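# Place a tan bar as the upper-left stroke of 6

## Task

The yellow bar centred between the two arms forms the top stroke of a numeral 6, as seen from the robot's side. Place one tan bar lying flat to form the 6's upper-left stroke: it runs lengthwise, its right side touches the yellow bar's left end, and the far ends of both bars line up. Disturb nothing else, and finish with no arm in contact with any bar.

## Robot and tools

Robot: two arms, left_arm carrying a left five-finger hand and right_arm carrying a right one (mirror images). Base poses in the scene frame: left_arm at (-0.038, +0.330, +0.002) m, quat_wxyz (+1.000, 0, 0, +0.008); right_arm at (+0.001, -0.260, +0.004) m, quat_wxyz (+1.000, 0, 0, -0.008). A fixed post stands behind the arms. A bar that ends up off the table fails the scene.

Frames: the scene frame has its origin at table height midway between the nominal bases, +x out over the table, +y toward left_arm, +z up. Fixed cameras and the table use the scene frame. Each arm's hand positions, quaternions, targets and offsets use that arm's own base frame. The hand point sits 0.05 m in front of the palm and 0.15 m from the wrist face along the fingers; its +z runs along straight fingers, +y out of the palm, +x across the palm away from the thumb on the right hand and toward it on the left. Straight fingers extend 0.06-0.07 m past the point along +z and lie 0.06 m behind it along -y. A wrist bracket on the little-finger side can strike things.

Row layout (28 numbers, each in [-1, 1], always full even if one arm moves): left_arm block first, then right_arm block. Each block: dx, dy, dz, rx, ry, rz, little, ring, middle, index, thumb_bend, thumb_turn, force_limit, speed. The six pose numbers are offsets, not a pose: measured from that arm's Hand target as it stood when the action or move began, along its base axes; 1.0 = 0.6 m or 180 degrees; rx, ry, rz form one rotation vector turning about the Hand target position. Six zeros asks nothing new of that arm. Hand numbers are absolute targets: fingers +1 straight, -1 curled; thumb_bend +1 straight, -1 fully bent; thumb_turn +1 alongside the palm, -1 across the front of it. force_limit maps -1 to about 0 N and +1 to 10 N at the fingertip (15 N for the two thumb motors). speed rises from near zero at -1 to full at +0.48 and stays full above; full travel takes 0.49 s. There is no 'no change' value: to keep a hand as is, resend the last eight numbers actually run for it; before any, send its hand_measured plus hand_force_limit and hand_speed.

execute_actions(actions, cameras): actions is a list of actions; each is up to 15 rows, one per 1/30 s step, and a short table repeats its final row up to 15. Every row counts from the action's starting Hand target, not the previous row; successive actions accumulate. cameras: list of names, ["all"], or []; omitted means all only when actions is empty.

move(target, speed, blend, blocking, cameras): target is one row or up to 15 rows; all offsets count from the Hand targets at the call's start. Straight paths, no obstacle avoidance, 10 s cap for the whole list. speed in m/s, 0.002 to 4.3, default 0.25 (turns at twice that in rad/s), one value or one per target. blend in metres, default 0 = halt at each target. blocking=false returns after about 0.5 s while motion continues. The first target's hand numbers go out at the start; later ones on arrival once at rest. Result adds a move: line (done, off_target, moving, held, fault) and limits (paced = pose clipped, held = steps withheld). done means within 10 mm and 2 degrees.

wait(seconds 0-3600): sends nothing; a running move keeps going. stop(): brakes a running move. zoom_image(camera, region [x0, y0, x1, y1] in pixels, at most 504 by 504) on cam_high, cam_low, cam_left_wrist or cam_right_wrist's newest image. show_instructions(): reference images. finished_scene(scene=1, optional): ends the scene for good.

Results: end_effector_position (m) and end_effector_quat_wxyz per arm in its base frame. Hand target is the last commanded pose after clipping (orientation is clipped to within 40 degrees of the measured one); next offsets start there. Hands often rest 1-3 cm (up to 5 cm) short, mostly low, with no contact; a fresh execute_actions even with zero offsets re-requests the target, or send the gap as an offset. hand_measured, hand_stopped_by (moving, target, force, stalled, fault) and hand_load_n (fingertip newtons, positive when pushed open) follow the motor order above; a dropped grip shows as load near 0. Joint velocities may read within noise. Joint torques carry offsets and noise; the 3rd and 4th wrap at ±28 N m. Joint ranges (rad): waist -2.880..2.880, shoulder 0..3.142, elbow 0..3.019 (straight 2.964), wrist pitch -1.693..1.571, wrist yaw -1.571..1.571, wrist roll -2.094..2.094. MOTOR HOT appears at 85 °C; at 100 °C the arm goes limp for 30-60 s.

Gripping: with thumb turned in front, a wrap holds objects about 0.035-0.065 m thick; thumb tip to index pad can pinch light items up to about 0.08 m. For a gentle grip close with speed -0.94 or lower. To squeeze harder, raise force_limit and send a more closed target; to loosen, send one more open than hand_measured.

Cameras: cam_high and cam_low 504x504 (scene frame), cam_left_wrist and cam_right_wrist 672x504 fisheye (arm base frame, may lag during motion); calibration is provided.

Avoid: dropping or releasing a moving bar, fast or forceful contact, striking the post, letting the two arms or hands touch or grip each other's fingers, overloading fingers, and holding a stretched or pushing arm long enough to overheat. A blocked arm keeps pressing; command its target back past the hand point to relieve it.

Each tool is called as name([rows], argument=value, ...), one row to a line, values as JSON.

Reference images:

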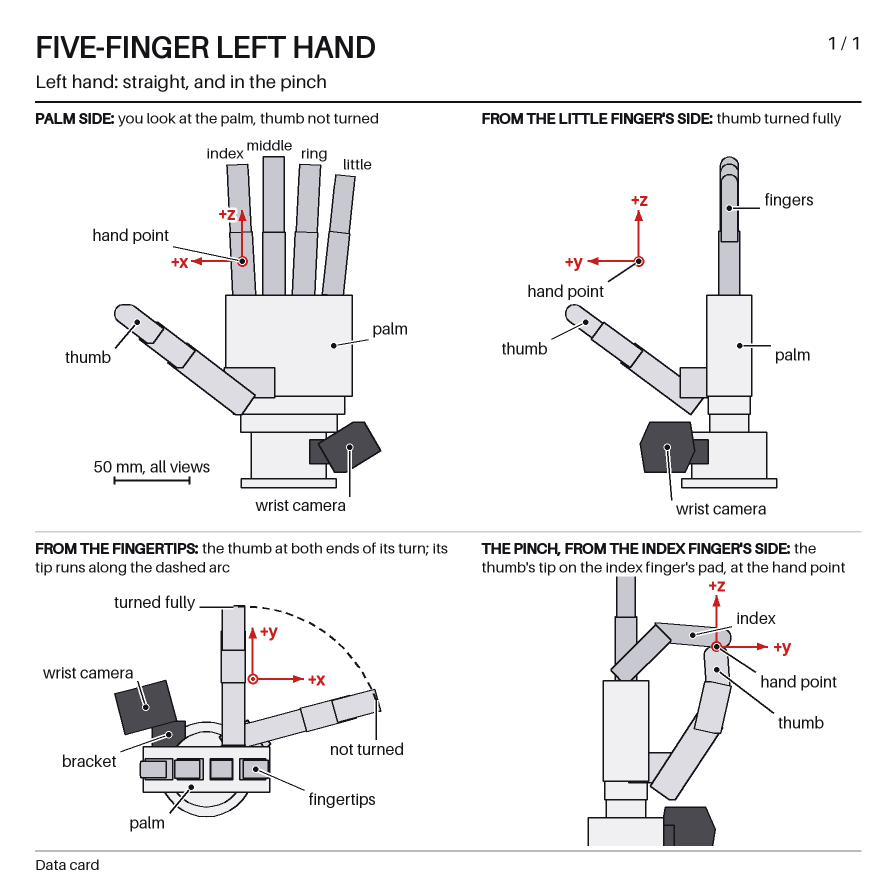

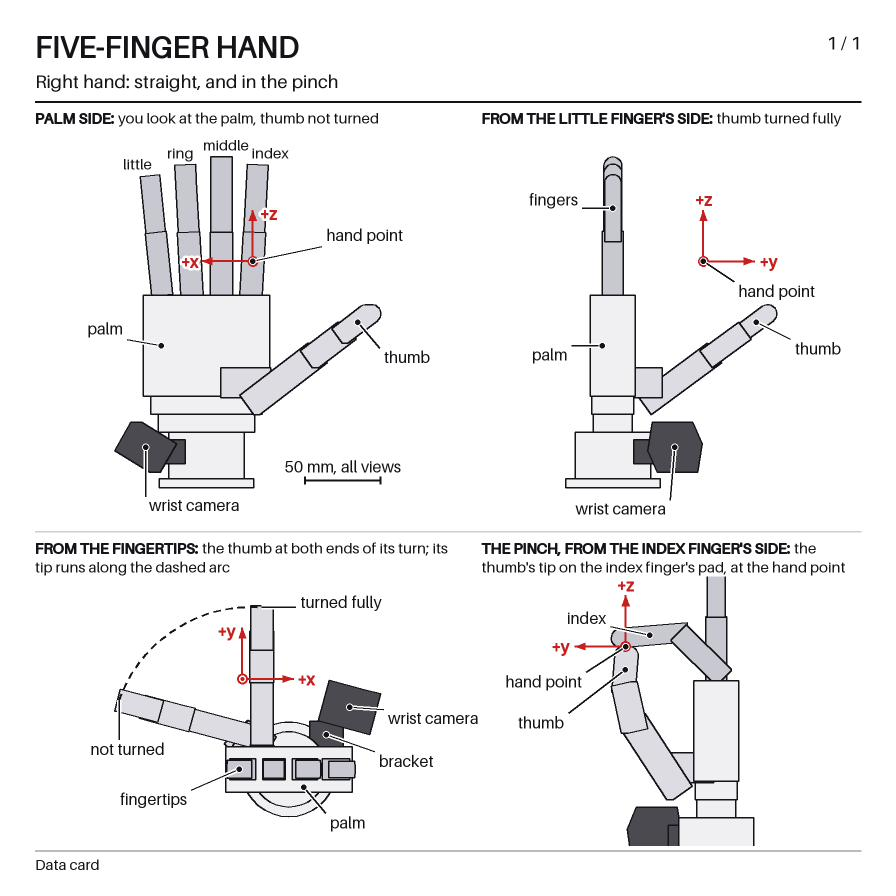

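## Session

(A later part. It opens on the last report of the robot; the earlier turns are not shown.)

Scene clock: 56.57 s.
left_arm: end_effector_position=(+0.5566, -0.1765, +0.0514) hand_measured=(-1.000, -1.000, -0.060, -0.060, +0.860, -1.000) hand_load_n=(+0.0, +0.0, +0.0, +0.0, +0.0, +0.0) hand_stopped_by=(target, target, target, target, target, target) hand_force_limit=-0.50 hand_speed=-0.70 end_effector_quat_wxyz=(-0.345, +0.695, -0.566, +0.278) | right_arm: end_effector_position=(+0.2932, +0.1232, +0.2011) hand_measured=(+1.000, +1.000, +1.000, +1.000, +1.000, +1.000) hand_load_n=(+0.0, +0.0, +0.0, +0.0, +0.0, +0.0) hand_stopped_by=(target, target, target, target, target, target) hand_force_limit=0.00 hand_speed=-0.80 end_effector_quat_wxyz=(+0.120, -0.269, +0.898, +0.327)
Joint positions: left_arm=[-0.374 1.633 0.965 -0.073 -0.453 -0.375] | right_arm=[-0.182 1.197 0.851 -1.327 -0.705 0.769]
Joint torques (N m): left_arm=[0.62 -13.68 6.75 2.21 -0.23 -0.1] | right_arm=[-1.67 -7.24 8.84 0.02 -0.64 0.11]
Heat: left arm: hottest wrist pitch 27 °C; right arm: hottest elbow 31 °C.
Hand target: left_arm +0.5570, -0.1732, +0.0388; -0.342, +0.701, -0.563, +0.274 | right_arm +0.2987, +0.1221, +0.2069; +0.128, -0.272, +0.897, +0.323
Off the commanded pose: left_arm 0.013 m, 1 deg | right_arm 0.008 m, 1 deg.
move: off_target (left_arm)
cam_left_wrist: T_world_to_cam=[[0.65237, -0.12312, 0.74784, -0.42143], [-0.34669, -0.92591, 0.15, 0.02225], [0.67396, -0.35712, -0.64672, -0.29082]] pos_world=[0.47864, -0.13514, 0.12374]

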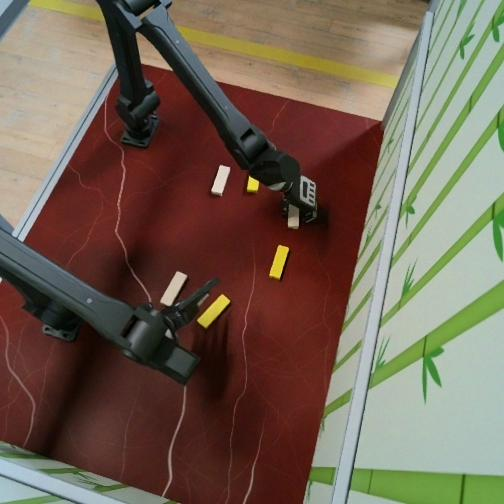

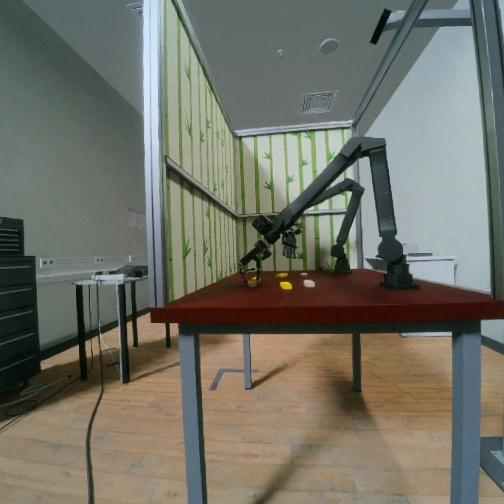

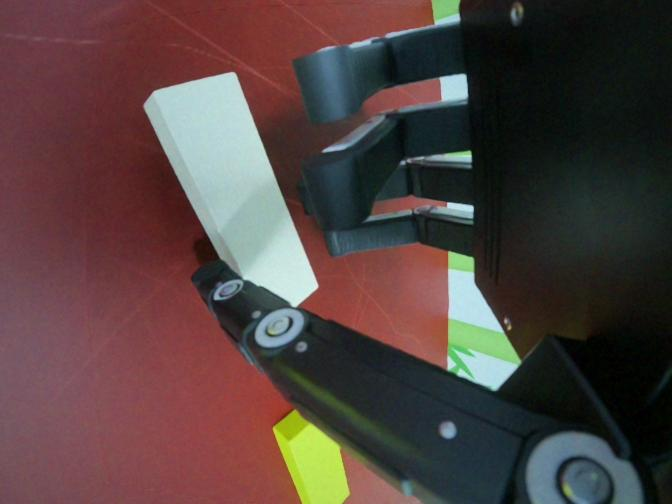

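execute_actions([
  [[0,0,-0.003,0,0,0,-1,-1,-0.06,-0.06,0.86,-1,-0.5,-0.7,0,0,0,0,0,0,1,1,1,1,1,1,0,-0.8]],
], cameras=["cam_low"])

zoom_image(camera="cam_low", region=[232, 262, 272, 292])

Scene clock: 57.93 s.
left_arm: end_effector_position=(+0.5574, -0.1768, +0.0505) hand_measured=(-1.000, -1.000, -0.060, -0.060, +0.860, -1.000) hand_load_n=(+0.0, +0.0, +0.0, +0.0, +0.0, +0.0) hand_stopped_by=(target, target, target, target, target, target) hand_force_limit=-0.50 hand_speed=-0.70 end_effector_quat_wxyz=(-0.346, +0.695, -0.566, +0.279) | right_arm: end_effector_position=(+0.2932, +0.1232, +0.2011) hand_measured=(+1.000, +1.000, +1.000, +1.000, +1.000, +1.000) hand_load_n=(+0.0, +0.0, +0.0, +0.0, +0.0, +0.0) hand_stopped_by=(target, target, target, target, target, target) hand_force_limit=0.00 hand_speed=-0.80 end_effector_quat_wxyz=(+0.120, -0.269, +0.898, +0.327)
Joint positions: left_arm=[-0.374 1.637 0.965 -0.068 -0.453 -0.375] | right_arm=[-0.182 1.197 0.851 -1.327 -0.705 0.769]
Joint torques (N m): left_arm=[0.62 -13.63 6.6 2.21 -0.23 -0.1] | right_arm=[-1.67 -7.53 8.85 -0.02 -0.65 0.11]
Heat: left arm: hottest wrist pitch 27 °C; right arm: hottest elbow 31 °C.
Hand target: left_arm +0.5569, -0.1732, +0.0369; -0.342, +0.701, -0.563, +0.274 | right_arm +0.2987, +0.1221, +0.2069; +0.128, -0.272, +0.897, +0.323
Off the commanded pose: left_arm 0.014 m, 1 deg | right_arm 0.008 m, 1 deg.

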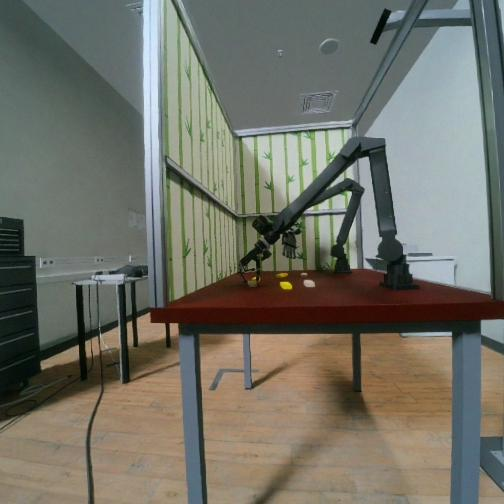

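Scaled by 12.600 from the camera's image (finer frame: 720x720).

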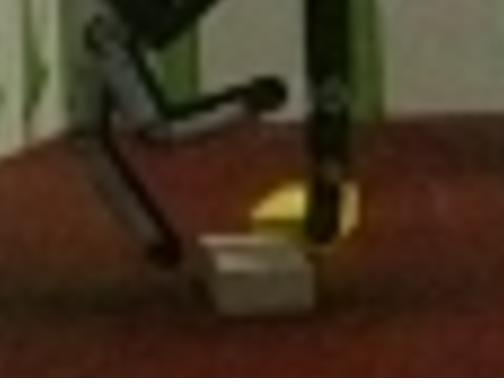

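execute_actions([
  [[0,0,-0.012,0,0,0,-1,-1,-0.06,-0.06,0.86,-1,-0.5,-0.7,0,0,0,0,0,0,1,1,1,1,1,1,0,-0.8]],
], cameras=["cam_low","cam_high"])

zoom_image(camera="cam_low", region=[232, 262, 272, 292])

zoom_image(camera="cam_high", region=[280, 190, 330, 240])

Scene clock: 60.17 s.
left_arm: end_effector_position=(+0.5565, -0.1765, +0.0410) hand_measured=(-1.000, -1.000, -0.060, -0.060, +0.860, -1.000) hand_load_n=(+0.0, +0.0, +0.0, +0.0, +0.0, +0.0) hand_stopped_by=(target, target, target, target, target, target) hand_force_limit=-0.50 hand_speed=-0.70 end_effector_quat_wxyz=(-0.345, +0.695, -0.567, +0.277) | right_arm: end_effector_position=(+0.2932, +0.1232, +0.2011) hand_measured=(+1.000, +1.000, +1.000, +1.000, +1.000, +1.000) hand_load_n=(+0.0, +0.0, +0.0, +0.0, +0.0, +0.0) hand_stopped_by=(target, target, target, target, target, target) hand_force_limit=0.00 hand_speed=-0.80 end_effector_quat_wxyz=(+0.120, -0.269, +0.898, +0.327)
Joint positions: left_arm=[-0.374 1.652 0.956 -0.047 -0.453 -0.375] | right_arm=[-0.182 1.197 0.851 -1.327 -0.705 0.769]
Joint torques (N m): left_arm=[0.62 -13.92 6.68 2.18 -0.24 -0.1] | right_arm=[-1.55 -7.53 8.83 0.03 -0.66 0.09]
Heat: left arm: hottest wrist pitch 27 °C; right arm: hottest elbow 31 °C.
Hand target: left_arm +0.5570, -0.1733, +0.0299; -0.342, +0.700, -0.563, +0.274 | right_arm +0.2987, +0.1221, +0.2069; +0.128, -0.272, +0.897, +0.323
Off the commanded pose: left_arm 0.012 m, 1 deg | right_arm 0.008 m, 1 deg.
Images, in order (width x height): cam_high 504x504, cam_low 504x504.

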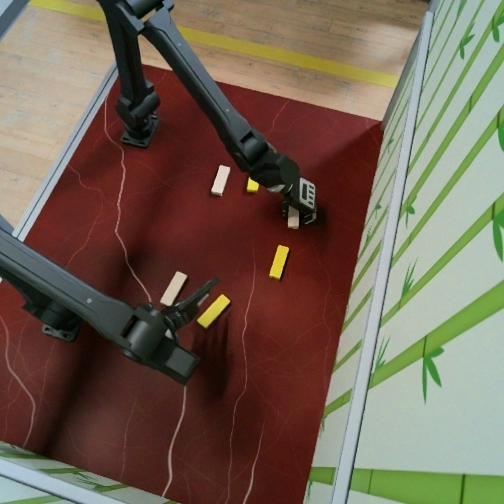

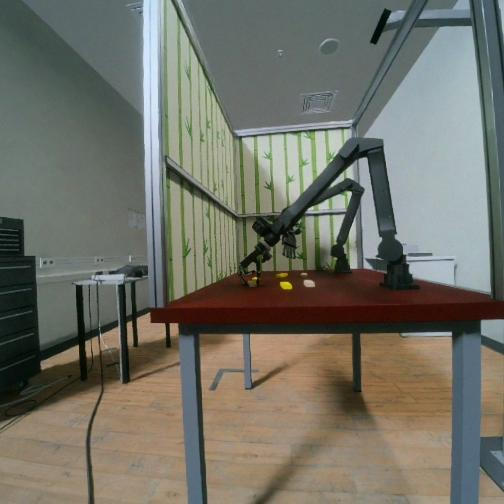

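Scaled by 12.600 from the camera's image (finer frame: 720x720).

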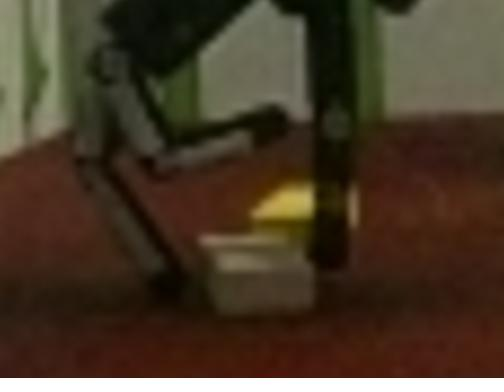

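Scaled by 10.080 from the camera's image (finer frame: 720x720).

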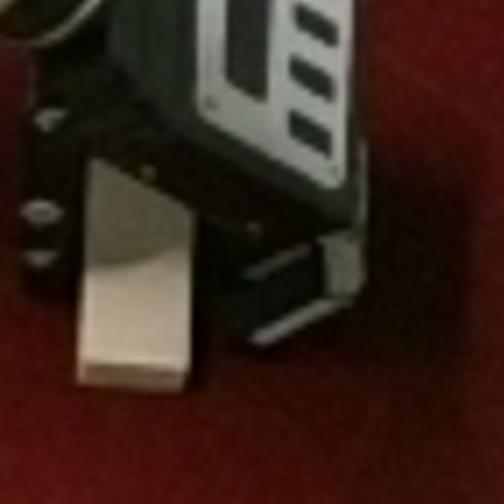

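move(target=[0,0,0,0,0,0,-1,-1,-0.36,-0.36,0.6,-1,-0.4,-0.93,0,0,0,0,0,0,1,1,1,1,1,1,0,-0.8], cameras=["cam_high","cam_low","cam_left_wrist"])

zoom_image(camera="cam_low", region=[232, 262, 272, 292])

zoom_image(camera="cam_high", region=[280, 190, 330, 240])

Scene clock: 62.90 s.
left_arm: end_effector_position=(+0.5565, -0.1765, +0.0410) hand_measured=(-1.000, -1.000, -0.222, -0.302, +0.772, -1.000) hand_load_n=(+0.0, +0.0, +3.5, +3.0, +6.5, +0.0) hand_stopped_by=(target, target, force, force, force, target) hand_force_limit=-0.40 hand_speed=-0.93 end_effector_quat_wxyz=(-0.345, +0.695, -0.567, +0.277) | right_arm: end_effector_position=(+0.2932, +0.1232, +0.2011) hand_measured=(+1.000, +1.000, +1.000, +1.000, +1.000, +1.000) hand_load_n=(+0.0, -0.5, +0.0, +0.0, +0.0, +0.0) hand_stopped_by=(target, target, target, target, target, target) hand_force_limit=0.00 hand_speed=-0.80 end_effector_quat_wxyz=(+0.120, -0.269, +0.898, +0.327)
Joint positions: left_arm=[-0.374 1.652 0.956 -0.047 -0.453 -0.375] | right_arm=[-0.182 1.197 0.851 -1.327 -0.705 0.769]
Joint torques (N m): left_arm=[0.62 -13.98 6.68 2.19 -0.24 -0.1] | right_arm=[-1.2 -7.36 8.76 0.09 -0.66 0.08]
Heat: left arm: hottest wrist pitch 27 °C; right arm: hottest elbow 31 °C.
Hand target: left_arm +0.5570, -0.1733, +0.0299; -0.342, +0.700, -0.563, +0.274 | right_arm +0.2987, +0.1221, +0.2069; +0.128, -0.272, +0.897, +0.323
Off the commanded pose: left_arm 0.012 m, 1 deg | right_arm 0.008 m, 1 deg.
move: done
cam_left_wrist: T_world_to_cam=[[0.65373, -0.1236, 0.74656, -0.41439], [-0.34662, -0.9259, 0.15023, 0.02363], [0.67267, -0.35698, -0.64813, -0.29666]] pos_world=[0.47864, -0.13524, 0.11354]

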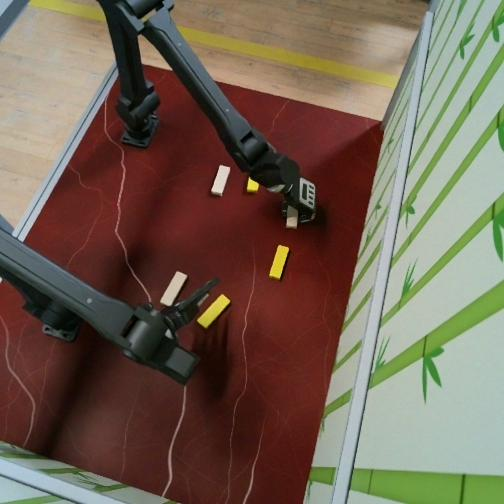

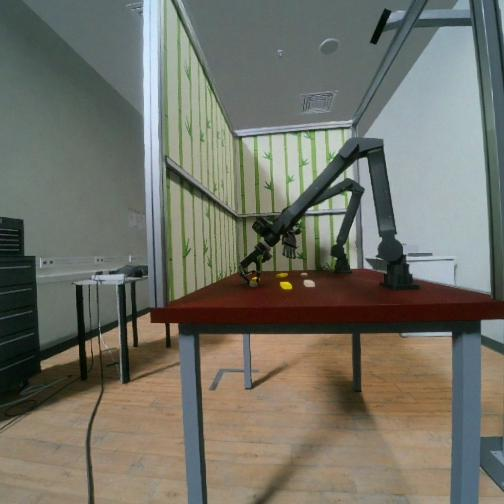

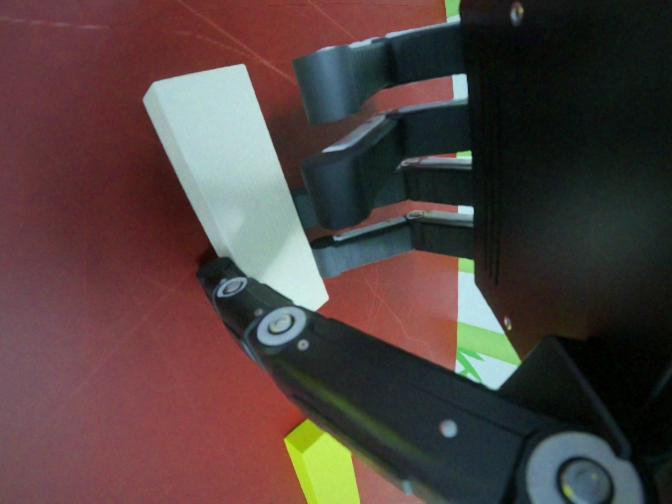

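Scaled by 12.600 from the camera's image (finer frame: 720x720).

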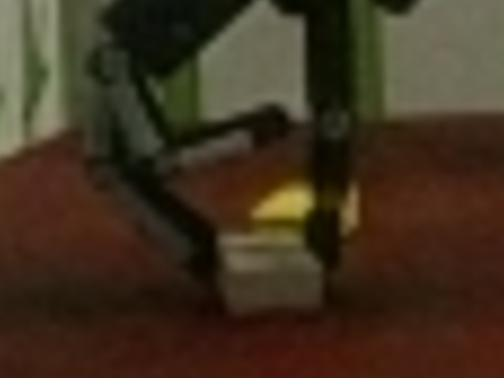

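Scaled by 10.080 from the camera's image (finer frame: 720x720).

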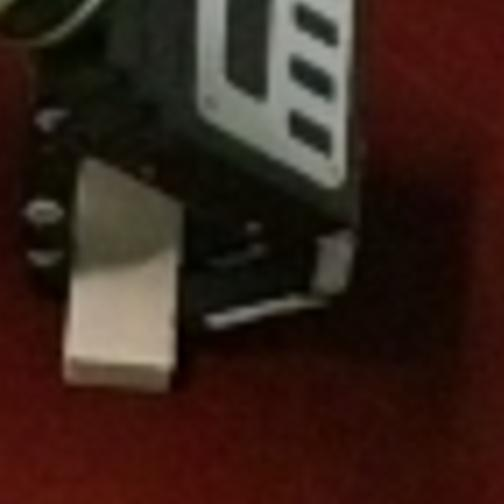

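move([
  [0,0,0.1,0,0,0,-1,-1,-0.36,-0.36,0.6,-1,-0.4,-0.93,0,0,0,0,0,0,1,1,1,1,1,1,0,-0.8],
], speed=0.08, cameras=["cam_high","cam_low","cam_left_wrist"])

zoom_image(camera="cam_low", region=[222, 232, 282, 292])

Scene clock: 69.20 s.
left_arm: end_effector_position=(+0.5439, -0.1716, +0.0752) hand_measured=(-1.000, -1.000, -0.222, -0.302, +0.772, -1.000) hand_load_n=(+0.0, +0.0, +3.0, +3.0, +6.5, +0.0) hand_stopped_by=(target, target, force, force, force, target) hand_force_limit=-0.40 hand_speed=-0.93 end_effector_quat_wxyz=(-0.341, +0.697, -0.573, +0.264) | right_arm: end_effector_position=(+0.2932, +0.1232, +0.2011) hand_measured=(+1.000, +1.000, +1.000, +1.000, +1.000, +1.000) hand_load_n=(+0.0, +0.0, +0.0, +0.0, +0.0, +0.0) hand_stopped_by=(target, target, target, target, target, target) hand_force_limit=0.00 hand_speed=-0.80 end_effector_quat_wxyz=(+0.120, -0.269, +0.898, +0.327)
Joint positions: left_arm=[-0.374 1.569 0.978 -0.182 -0.453 -0.375] | right_arm=[-0.182 1.197 0.851 -1.327 -0.705 0.769]
Joint torques (N m): left_arm=[0.62 -14.68 10.22 0.95 -0.25 -0.09] | right_arm=[-1.2 -7.53 8.84 0.06 -0.67 0.11]
Heat: left arm: hottest wrist pitch 27 °C; right arm: hottest elbow 32 °C.
Hand target: left_arm +0.5569, -0.1732, +0.0898; -0.342, +0.700, -0.563, +0.274 | right_arm +0.2987, +0.1221, +0.2069; +0.128, -0.272, +0.897, +0.323
Off the commanded pose: left_arm 0.020 m, 2 deg | right_arm 0.008 m, 1 deg.
move: off_target (left_arm)
cam_left_wrist: T_world_to_cam=[[0.67441, -0.13165, 0.72652, -0.44226], [-0.34242, -0.92753, 0.1498, 0.01618], [0.65415, -0.3498, -0.67062, -0.25134]] pos_world=[0.46822, -0.13113, 0.15033]

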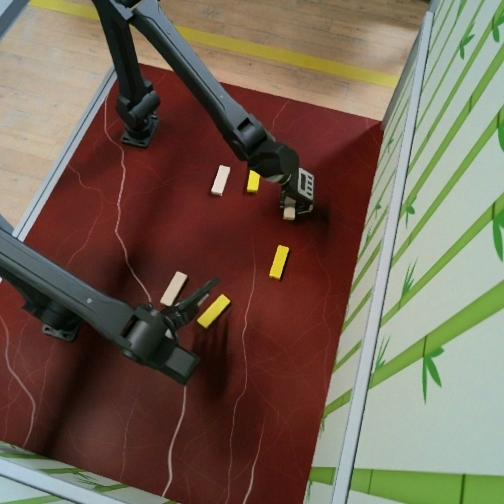

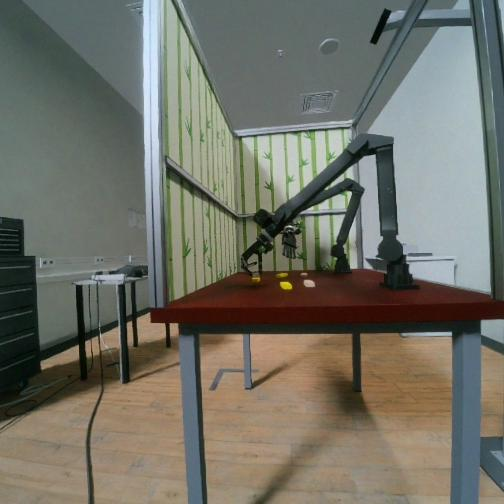

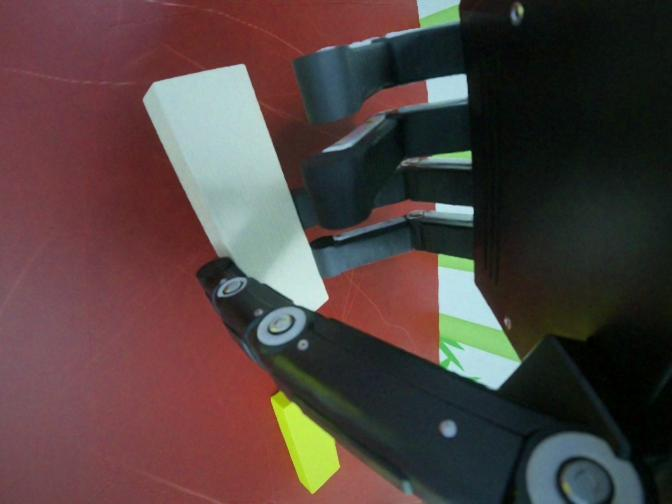

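Scaled by 8.400 from the camera's image (finer frame: 720x720).

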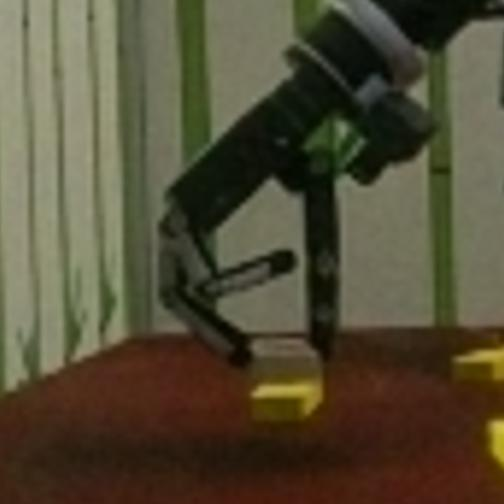

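move(target=[-0.142,-0.171,0.0,0,0,-0.562,-1,-1,-0.36,-0.36,0.6,-1,-0.4,-0.93,0,0,0,0,0,0,1,1,1,1,1,1,0,-0.8], speed=0.2, cameras=["cam_high","cam_low","cam_left_wrist"])

zoom_image(camera="cam_high", region=[230, 190, 330, 290])

zoom_image(camera="cam_low", region=[222, 232, 302, 292])

Scene clock: 75.03 s.
left_arm: end_effector_position=(+0.4611, -0.2698, +0.0871) hand_measured=(-1.000, -1.000, -0.222, -0.302, +0.772, -1.000) hand_load_n=(+0.0, +0.0, +3.0, +3.0, +6.5, +0.0) hand_stopped_by=(target, target, force, force, force, target) hand_force_limit=-0.40 hand_speed=-0.93 end_effector_quat_wxyz=(+0.002, -0.021, +0.899, -0.437) | right_arm: end_effector_position=(+0.2932, +0.1232, +0.2011) hand_measured=(+1.000, +1.000, +1.000, +1.000, +1.000, +1.000) hand_load_n=(+0.0, +0.0, +0.0, +0.0, +0.0, +0.0) hand_stopped_by=(target, target, target, target, target, target) hand_force_limit=0.00 hand_speed=-0.80 end_effector_quat_wxyz=(+0.120, -0.269, +0.898, +0.327)
Joint positions: left_arm=[-0.302 1.717 1.247 -0.709 0.839 1.045] | right_arm=[-0.182 1.197 0.851 -1.327 -0.705 0.769]
Joint torques (N m): left_arm=[-0.26 -15.56 10.45 0.36 0.81 0.17] | right_arm=[-1.32 -7.3 8.79 0.06 -0.67 0.11]
Heat: left arm: hottest shoulder 27 °C; right arm: hottest elbow 32 °C.
Hand target: left_arm +0.4718, -0.2758, +0.0897; +0.006, -0.010, +0.899, -0.439 | right_arm +0.2987, +0.1221, +0.2069; +0.128, -0.272, +0.897, +0.323
Off the commanded pose: left_arm 0.013 m, 1 deg | right_arm 0.008 m, 1 deg.
move: off_target (left_arm)
cam_left_wrist: T_world_to_cam=[[-0.2138, -0.6321, 0.74481, -0.13503], [-0.85282, 0.49262, 0.17328, 0.51142], [-0.47644, -0.59814, -0.64439, 0.22855]] pos_world=[0.51616, -0.20059, 0.15923]

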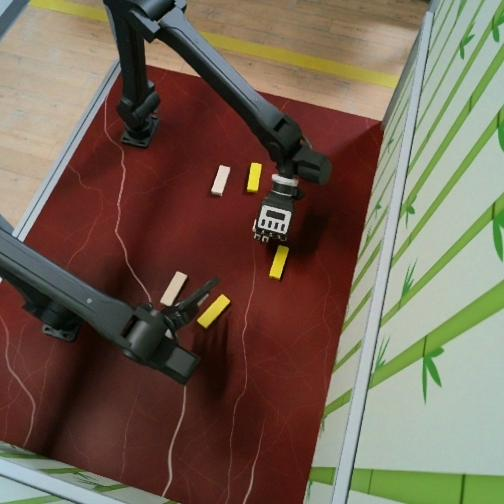

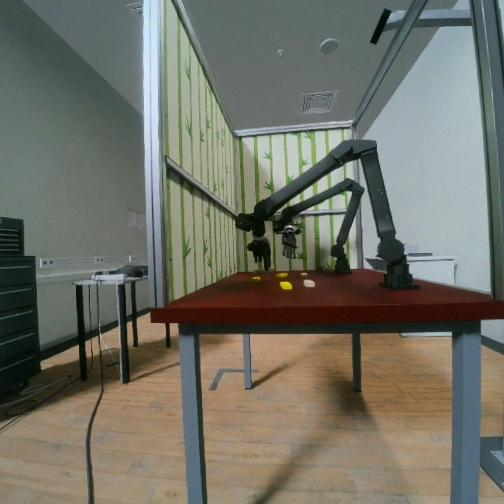

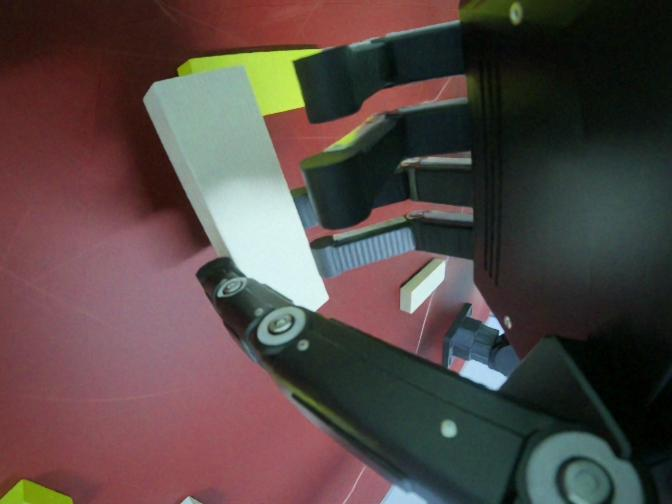

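Scaled by 5.040 from the camera's image (finer frame: 720x720).

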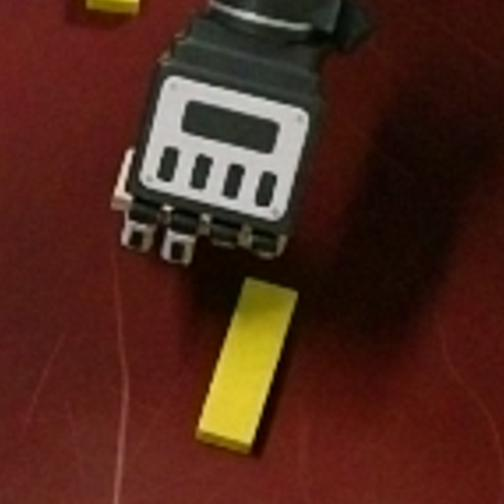

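Scaled by 6.300 from the camera's image (finer frame: 720x720).

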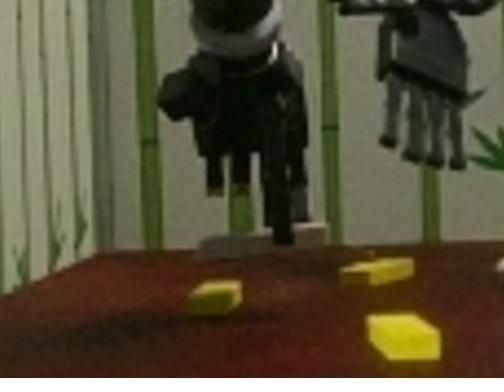

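zoom_image(camera="cam_left_wrist", region=[130, 30, 350, 190])

zoom_image(camera="cam_left_wrist", region=[190, 190, 410, 350])

Scaled by 2.291 from the camera's image (finer frame: 960x720).

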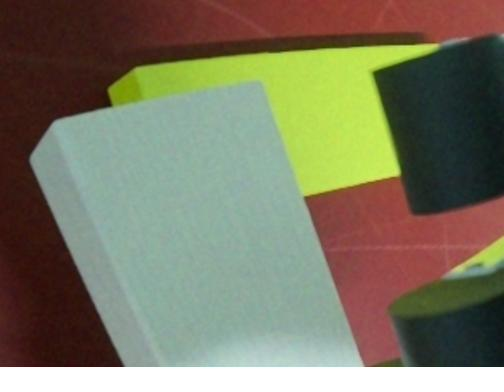

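Scaled by 2.291 from the camera's image (finer frame: 960x720).

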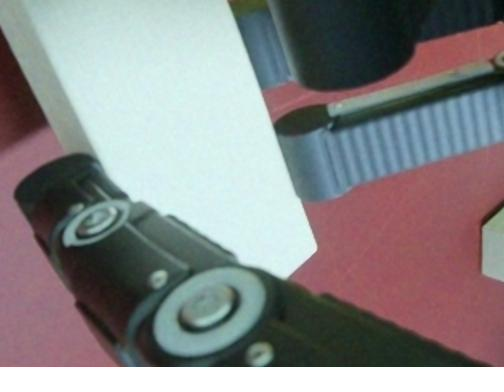

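move(target=[0.022,0.029,-0.045,0,0,-0.004,-1,-1,-0.36,-0.36,0.6,-1,-0.4,-0.93,0,0,0,0,0,0,1,1,1,1,1,1,0,-0.8], speed=0.1, cameras=["cam_high","cam_low","cam_left_wrist"])

zoom_image(camera="cam_left_wrist", region=[130, 0, 350, 160])

zoom_image(camera="cam_low", region=[232, 242, 292, 292])

zoom_image(camera="cam_high", region=[240, 200, 310, 270])

Scene clock: 84.47 s.
left_arm: end_effector_position=(+0.4725, -0.2559, +0.0572) hand_measured=(-1.000, -1.000, -0.222, -0.302, +0.772, -1.000) hand_load_n=(+0.0, +0.0, +3.0, +3.0, +6.5, +0.0) hand_stopped_by=(target, target, force, force, force, target) hand_force_limit=-0.40 hand_speed=-0.93 end_effector_quat_wxyz=(-0.005, -0.014, +0.900, -0.437) | right_arm: end_effector_position=(+0.2932, +0.1232, +0.2011) hand_measured=(+1.000, +1.000, +1.000, +1.000, +1.000, +1.000) hand_load_n=(+0.0, +0.0, +0.0, +0.0, +0.0, +0.0) hand_stopped_by=(target, target, target, target, target, target) hand_force_limit=0.00 hand_speed=-0.80 end_effector_quat_wxyz=(+0.120, -0.269, +0.898, +0.327)
Joint positions: left_arm=[-0.27 1.787 1.261 -0.715 0.858 1.118] | right_arm=[-0.182 1.197 0.851 -1.327 -0.705 0.769]
Joint torques (N m): left_arm=[0.21 -17.08 10 0.27 0.84 0.15] | right_arm=[-1.44 -7.59 8.83 0.06 -0.63 0.11]
Heat: left arm: hottest shoulder 27 °C; right arm: hottest elbow 32 °C.
Hand target: left_arm +0.4850, -0.2585, +0.0629; +0.003, -0.004, +0.899, -0.439 | right_arm +0.2987, +0.1221, +0.2069; +0.128, -0.272, +0.897, +0.323
Off the commanded pose: left_arm 0.014 m, 1 deg | right_arm 0.008 m, 1 deg.
move: off_target (left_arm)
cam_left_wrist: T_world_to_cam=[[-0.22102, -0.62926, 0.74511, -0.09742], [-0.84182, 0.50885, 0.18003, 0.51813], [-0.49243, -0.58746, -0.64219, 0.23314]] pos_world=[0.52945, -0.18799, 0.12903]

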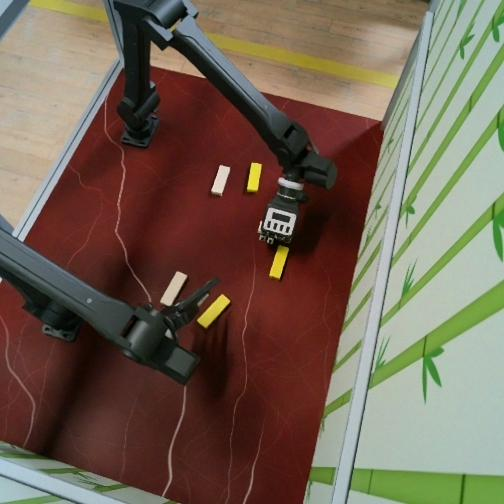

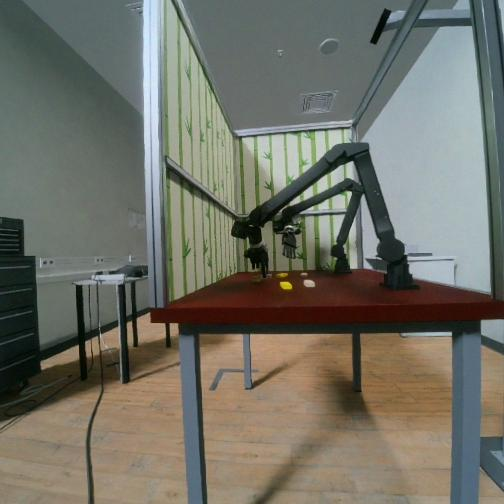

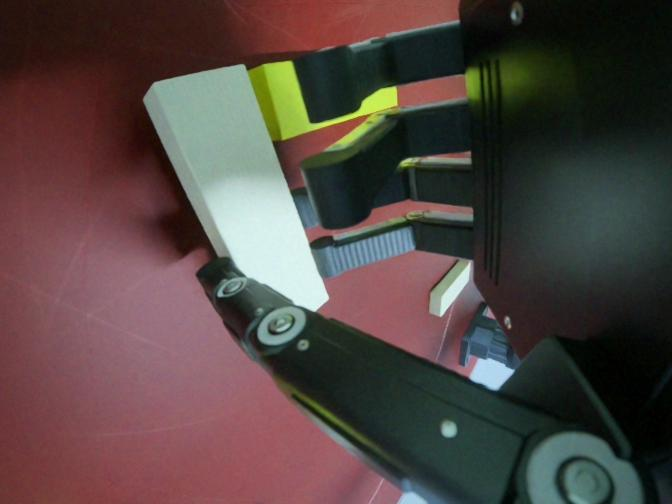

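Scaled by 2.291 from the camera's image (finer frame: 960x720).

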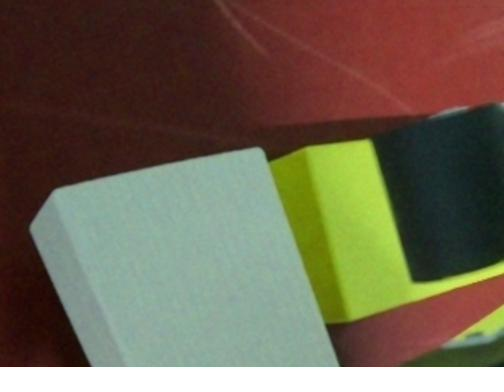

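Scaled by 8.400 from the camera's image (finer frame: 720x720).

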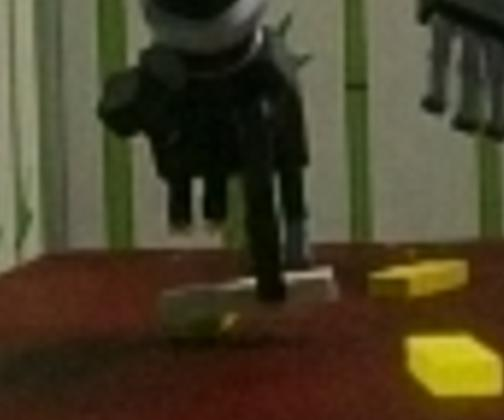

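Scaled by 7.200 from the camera's image (finer frame: 720x720).

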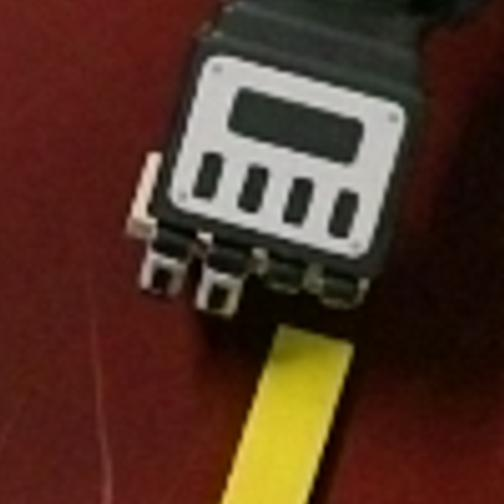

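move(target=[0.0,0.006,-0.018,0,0,0,-1,-1,-0.36,-0.36,0.6,-1,-0.4,-0.93,0,0,0,0,0,0,1,1,1,1,1,1,0,-0.8], speed=0.06, cameras=["cam_high","cam_low","cam_left_wrist"])

zoom_image(camera="cam_left_wrist", region=[130, 0, 350, 160])

zoom_image(camera="cam_low", region=[232, 242, 292, 292])

Scene clock: 88.87 s.
left_arm: end_effector_position=(+0.4729, -0.2556, +0.0555) hand_measured=(-1.000, -1.000, -0.222, -0.302, +0.772, -1.000) hand_load_n=(+0.0, +0.0, +3.0, +3.0, +6.5, +0.0) hand_stopped_by=(target, target, force, force, force, target) hand_force_limit=-0.40 hand_speed=-0.93 end_effector_quat_wxyz=(-0.005, -0.010, +0.899, -0.437) | right_arm: end_effector_position=(+0.2932, +0.1232, +0.2011) hand_measured=(+1.000, +1.000, +1.000, +1.000, +1.000, +1.000) hand_load_n=(+0.0, +0.0, +0.0, +0.0, +0.0, +0.0) hand_stopped_by=(target, target, target, target, target, target) hand_force_limit=0.00 hand_speed=-0.80 end_effector_quat_wxyz=(+0.120, -0.269, +0.898, +0.327)
Joint positions: left_arm=[-0.269 1.79 1.261 -0.715 0.86 1.128] | right_arm=[-0.182 1.197 0.851 -1.327 -0.705 0.769]
Joint torques (N m): left_arm=[0.56 -16.32 9.01 0.98 0.85 0.17] | right_arm=[-1.38 -7.36 8.76 0.12 -0.67 0.09]
Heat: left arm: hottest elbow 28 °C; right arm: hottest elbow 32 °C.
Hand target: left_arm +0.4851, -0.2548, +0.0521; +0.003, -0.004, +0.899, -0.439 | right_arm +0.2987, +0.1221, +0.2069; +0.128, -0.272, +0.897, +0.323
Off the commanded pose: left_arm 0.013 m, 1 deg | right_arm 0.008 m, 1 deg.
move: off_target (left_arm)
cam_left_wrist: T_world_to_cam=[[-0.2281, -0.627, 0.74487, -0.09192], [-0.83934, 0.51435, 0.17592, 0.51902], [-0.49343, -0.58508, -0.64359, 0.23364]] pos_world=[0.52995, -0.18789, 0.12753]

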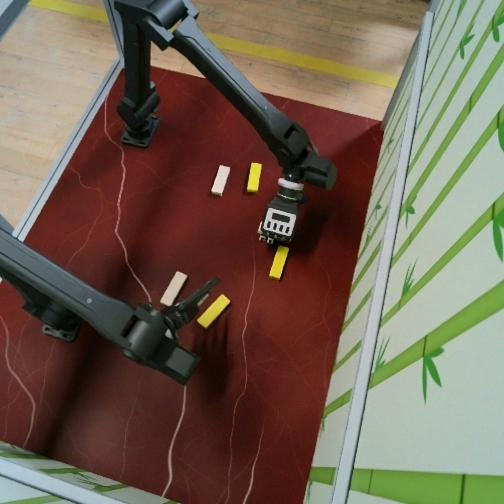

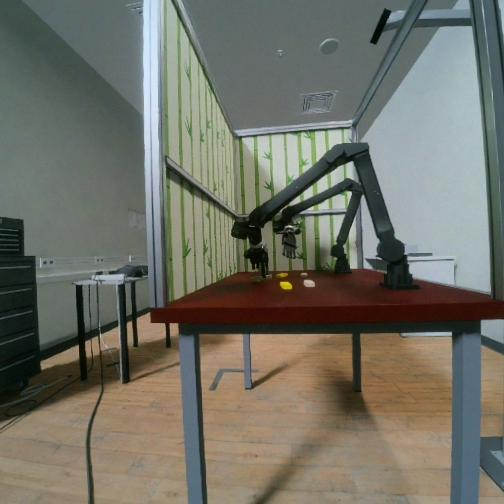

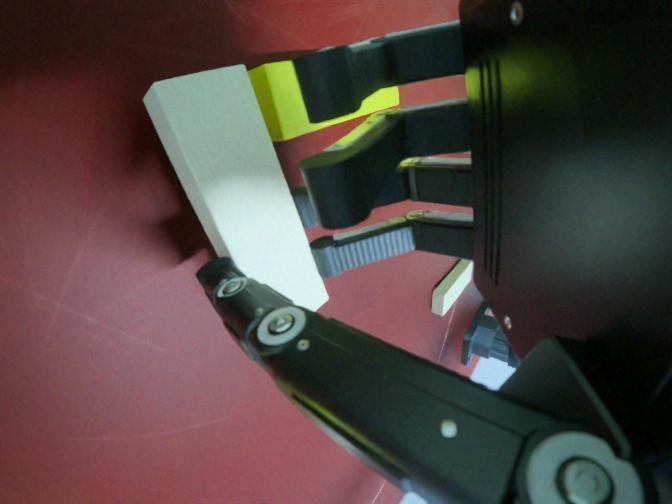

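Scaled by 2.291 from the camera's image (finer frame: 960x720).

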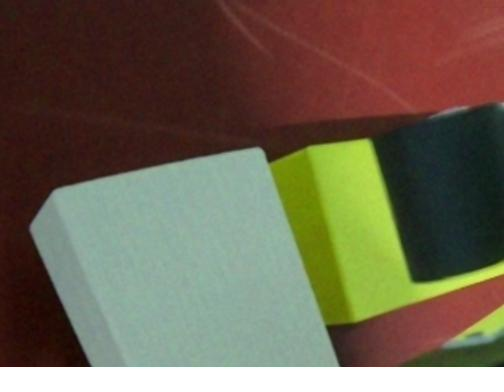

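Scaled by 8.400 from the camera's image (finer frame: 720x720).

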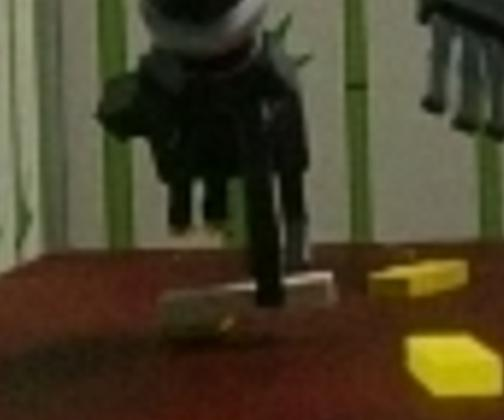

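execute_actions([
  [[0.0,0.003,-0.015,0,0,0,-1,-1,-0.36,-0.36,0.6,-1,-0.4,-0.93,0,0,0,0,0,0,1,1,1,1,1,1,0,-0.8]],
], cameras=["cam_low","cam_left_wrist"])

zoom_image(camera="cam_left_wrist", region=[130, 0, 350, 160])

zoom_image(camera="cam_low", region=[232, 242, 292, 292])

Scene clock: 90.40 s.
left_arm: end_effector_position=(+0.4750, -0.2545, +0.0488) hand_measured=(-1.000, -1.000, -0.222, -0.302, +0.772, -1.000) hand_load_n=(+0.0, +0.5, +3.0, +3.0, +6.5, +0.0) hand_stopped_by=(target, target, force, force, force, target) hand_force_limit=-0.40 hand_speed=-0.93 end_effector_quat_wxyz=(-0.005, -0.010, +0.899, -0.437) | right_arm: end_effector_position=(+0.2932, +0.1232, +0.2011) hand_measured=(+1.000, +1.000, +1.000, +1.000, +1.000, +1.000) hand_load_n=(+0.0, +0.0, +0.0, +0.0, +0.0, +0.5) hand_stopped_by=(target, target, target, target, target, target) hand_force_limit=0.00 hand_speed=-0.80 end_effector_quat_wxyz=(+0.120, -0.269, +0.898, +0.327)
Joint positions: left_arm=[-0.266 1.804 1.261 -0.705 0.861 1.133] | right_arm=[-0.182 1.197 0.851 -1.327 -0.705 0.769]
Joint torques (N m): left_arm=[0.62 -16.67 8.2 1.32 0.84 0.17] | right_arm=[-1.44 -7.47 8.77 0.05 -0.66 0.1]
Heat: left arm: hottest elbow 28 °C; right arm: hottest elbow 32 °C.
Hand target: left_arm +0.4851, -0.2531, +0.0432; +0.003, -0.004, +0.899, -0.439 | right_arm +0.2987, +0.1221, +0.2069; +0.128, -0.272, +0.897, +0.323
Off the commanded pose: left_arm 0.012 m, 1 deg | right_arm 0.008 m, 1 deg.
cam_left_wrist: T_world_to_cam=[[-0.2281, -0.62695, 0.74492, -0.08582], [-0.83893, 0.51485, 0.17643, 0.52126], [-0.49414, -0.58469, -0.64341, 0.23137]] pos_world=[0.53205, -0.18689, 0.12083]

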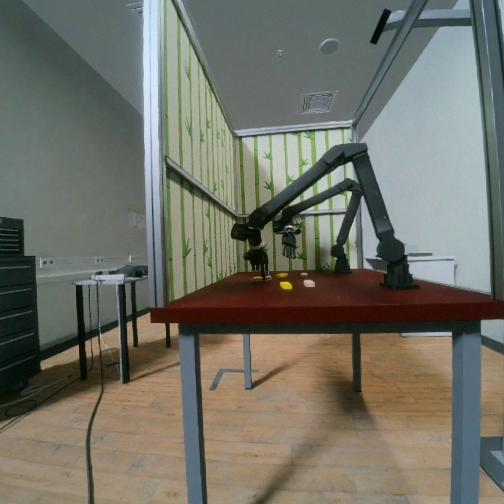

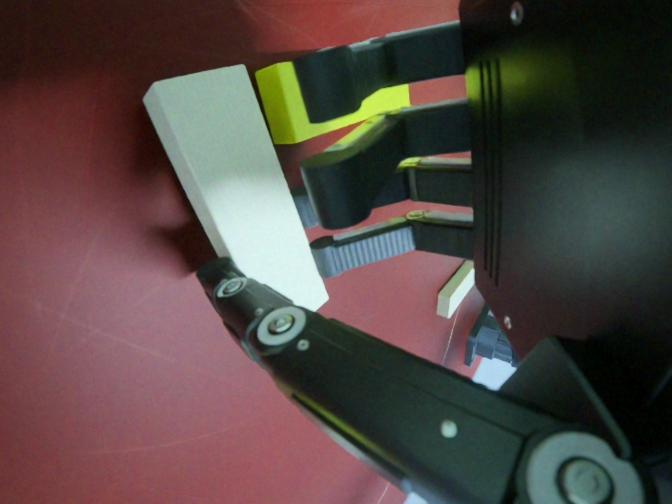

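Scaled by 2.291 from the camera's image (finer frame: 960x720).

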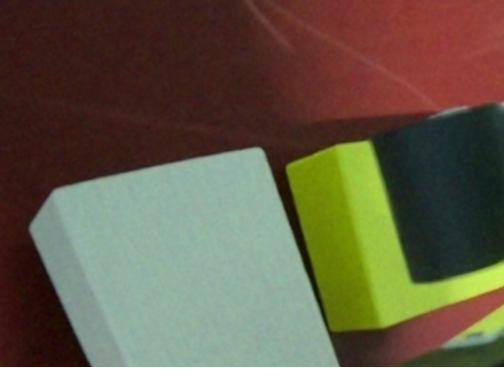

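Scaled by 8.400 from the camera's image (finer frame: 720x720).

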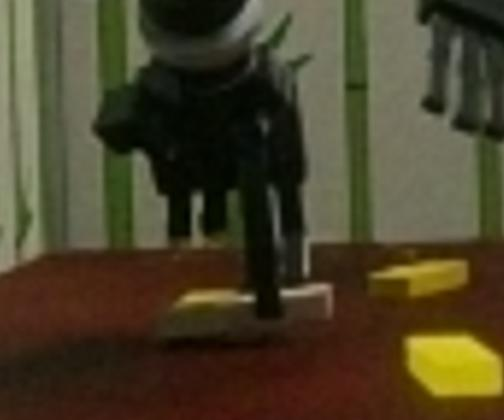

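wait(seconds=0.1, cameras=["cam_high","cam_left_wrist"])

zoom_image(camera="cam_high", region=[250, 230, 310, 290])

Scene clock: 93.23 s.
left_arm: end_effector_position=(+0.4750, -0.2545, +0.0488) hand_measured=(-1.000, -1.000, -0.222, -0.302, +0.772, -1.000) hand_load_n=(+0.0, +0.0, +3.0, +3.0, +6.5, +0.0) hand_stopped_by=(target, target, force, force, force, target) hand_force_limit=-0.40 hand_speed=-0.93 end_effector_quat_wxyz=(-0.005, -0.010, +0.899, -0.437) | right_arm: end_effector_position=(+0.2932, +0.1232, +0.2011) hand_measured=(+1.000, +1.000, +1.000, +1.000, +1.000, +1.000) hand_load_n=(+0.0, +0.0, +0.0, +0.0, +0.0, +0.0) hand_stopped_by=(target, target, target, target, target, target) hand_force_limit=0.00 hand_speed=-0.80 end_effector_quat_wxyz=(+0.120, -0.269, +0.898, +0.327)
Joint positions: left_arm=[-0.266 1.804 1.261 -0.705 0.861 1.133] | right_arm=[-0.182 1.197 0.851 -1.327 -0.705 0.769]
Joint torques (N m): left_arm=[0.62 -16.62 8.21 1.32 0.84 0.16] | right_arm=[-1.67 -7.59 8.79 -0.02 -0.65 0.11]
Heat: left arm: hottest elbow 28 °C; right arm: hottest elbow 32 °C.
Hand target: left_arm +0.4851, -0.2531, +0.0432; +0.003, -0.004, +0.899, -0.439 | right_arm +0.2987, +0.1221, +0.2069; +0.128, -0.272, +0.897, +0.323
Off the commanded pose: left_arm 0.012 m, 1 deg | right_arm 0.008 m, 1 deg.
wait: 0.10 s; at rest from the start
cam_left_wrist: T_world_to_cam=[[-0.2281, -0.62695, 0.74492, -0.08582], [-0.83893, 0.51485, 0.17643, 0.52126], [-0.49414, -0.58469, -0.64341, 0.23137]] pos_world=[0.53205, -0.18689, 0.12083]

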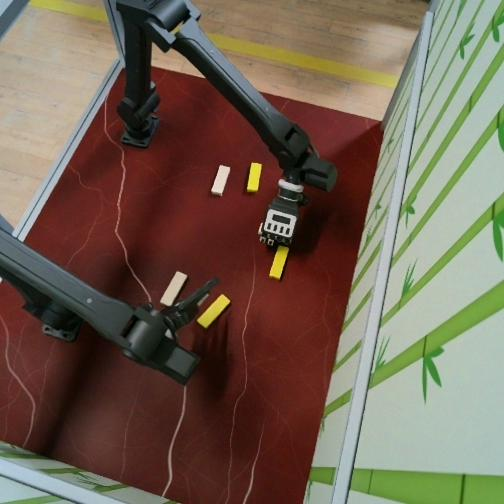

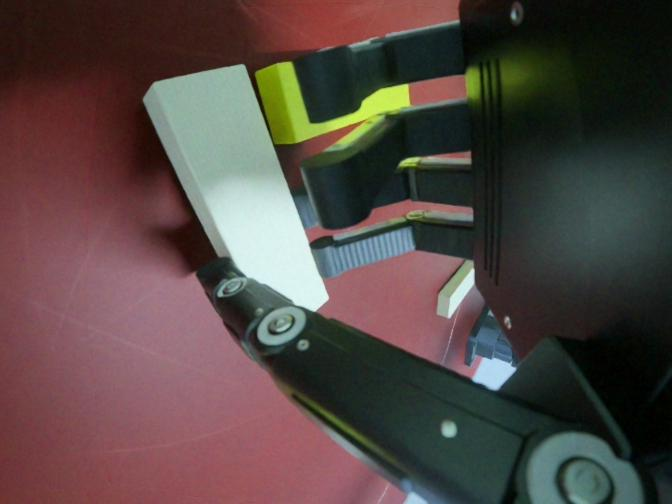

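Scaled by 8.400 from the camera's image (finer frame: 720x720).

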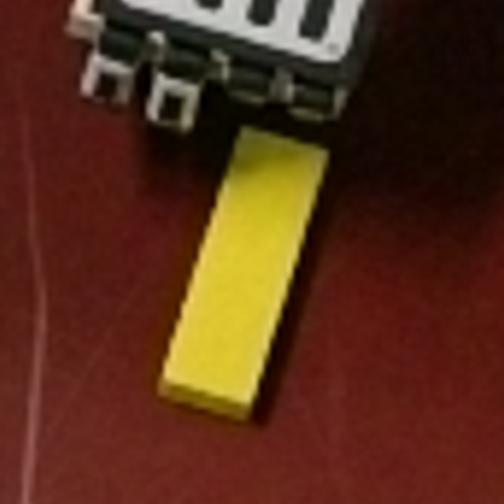

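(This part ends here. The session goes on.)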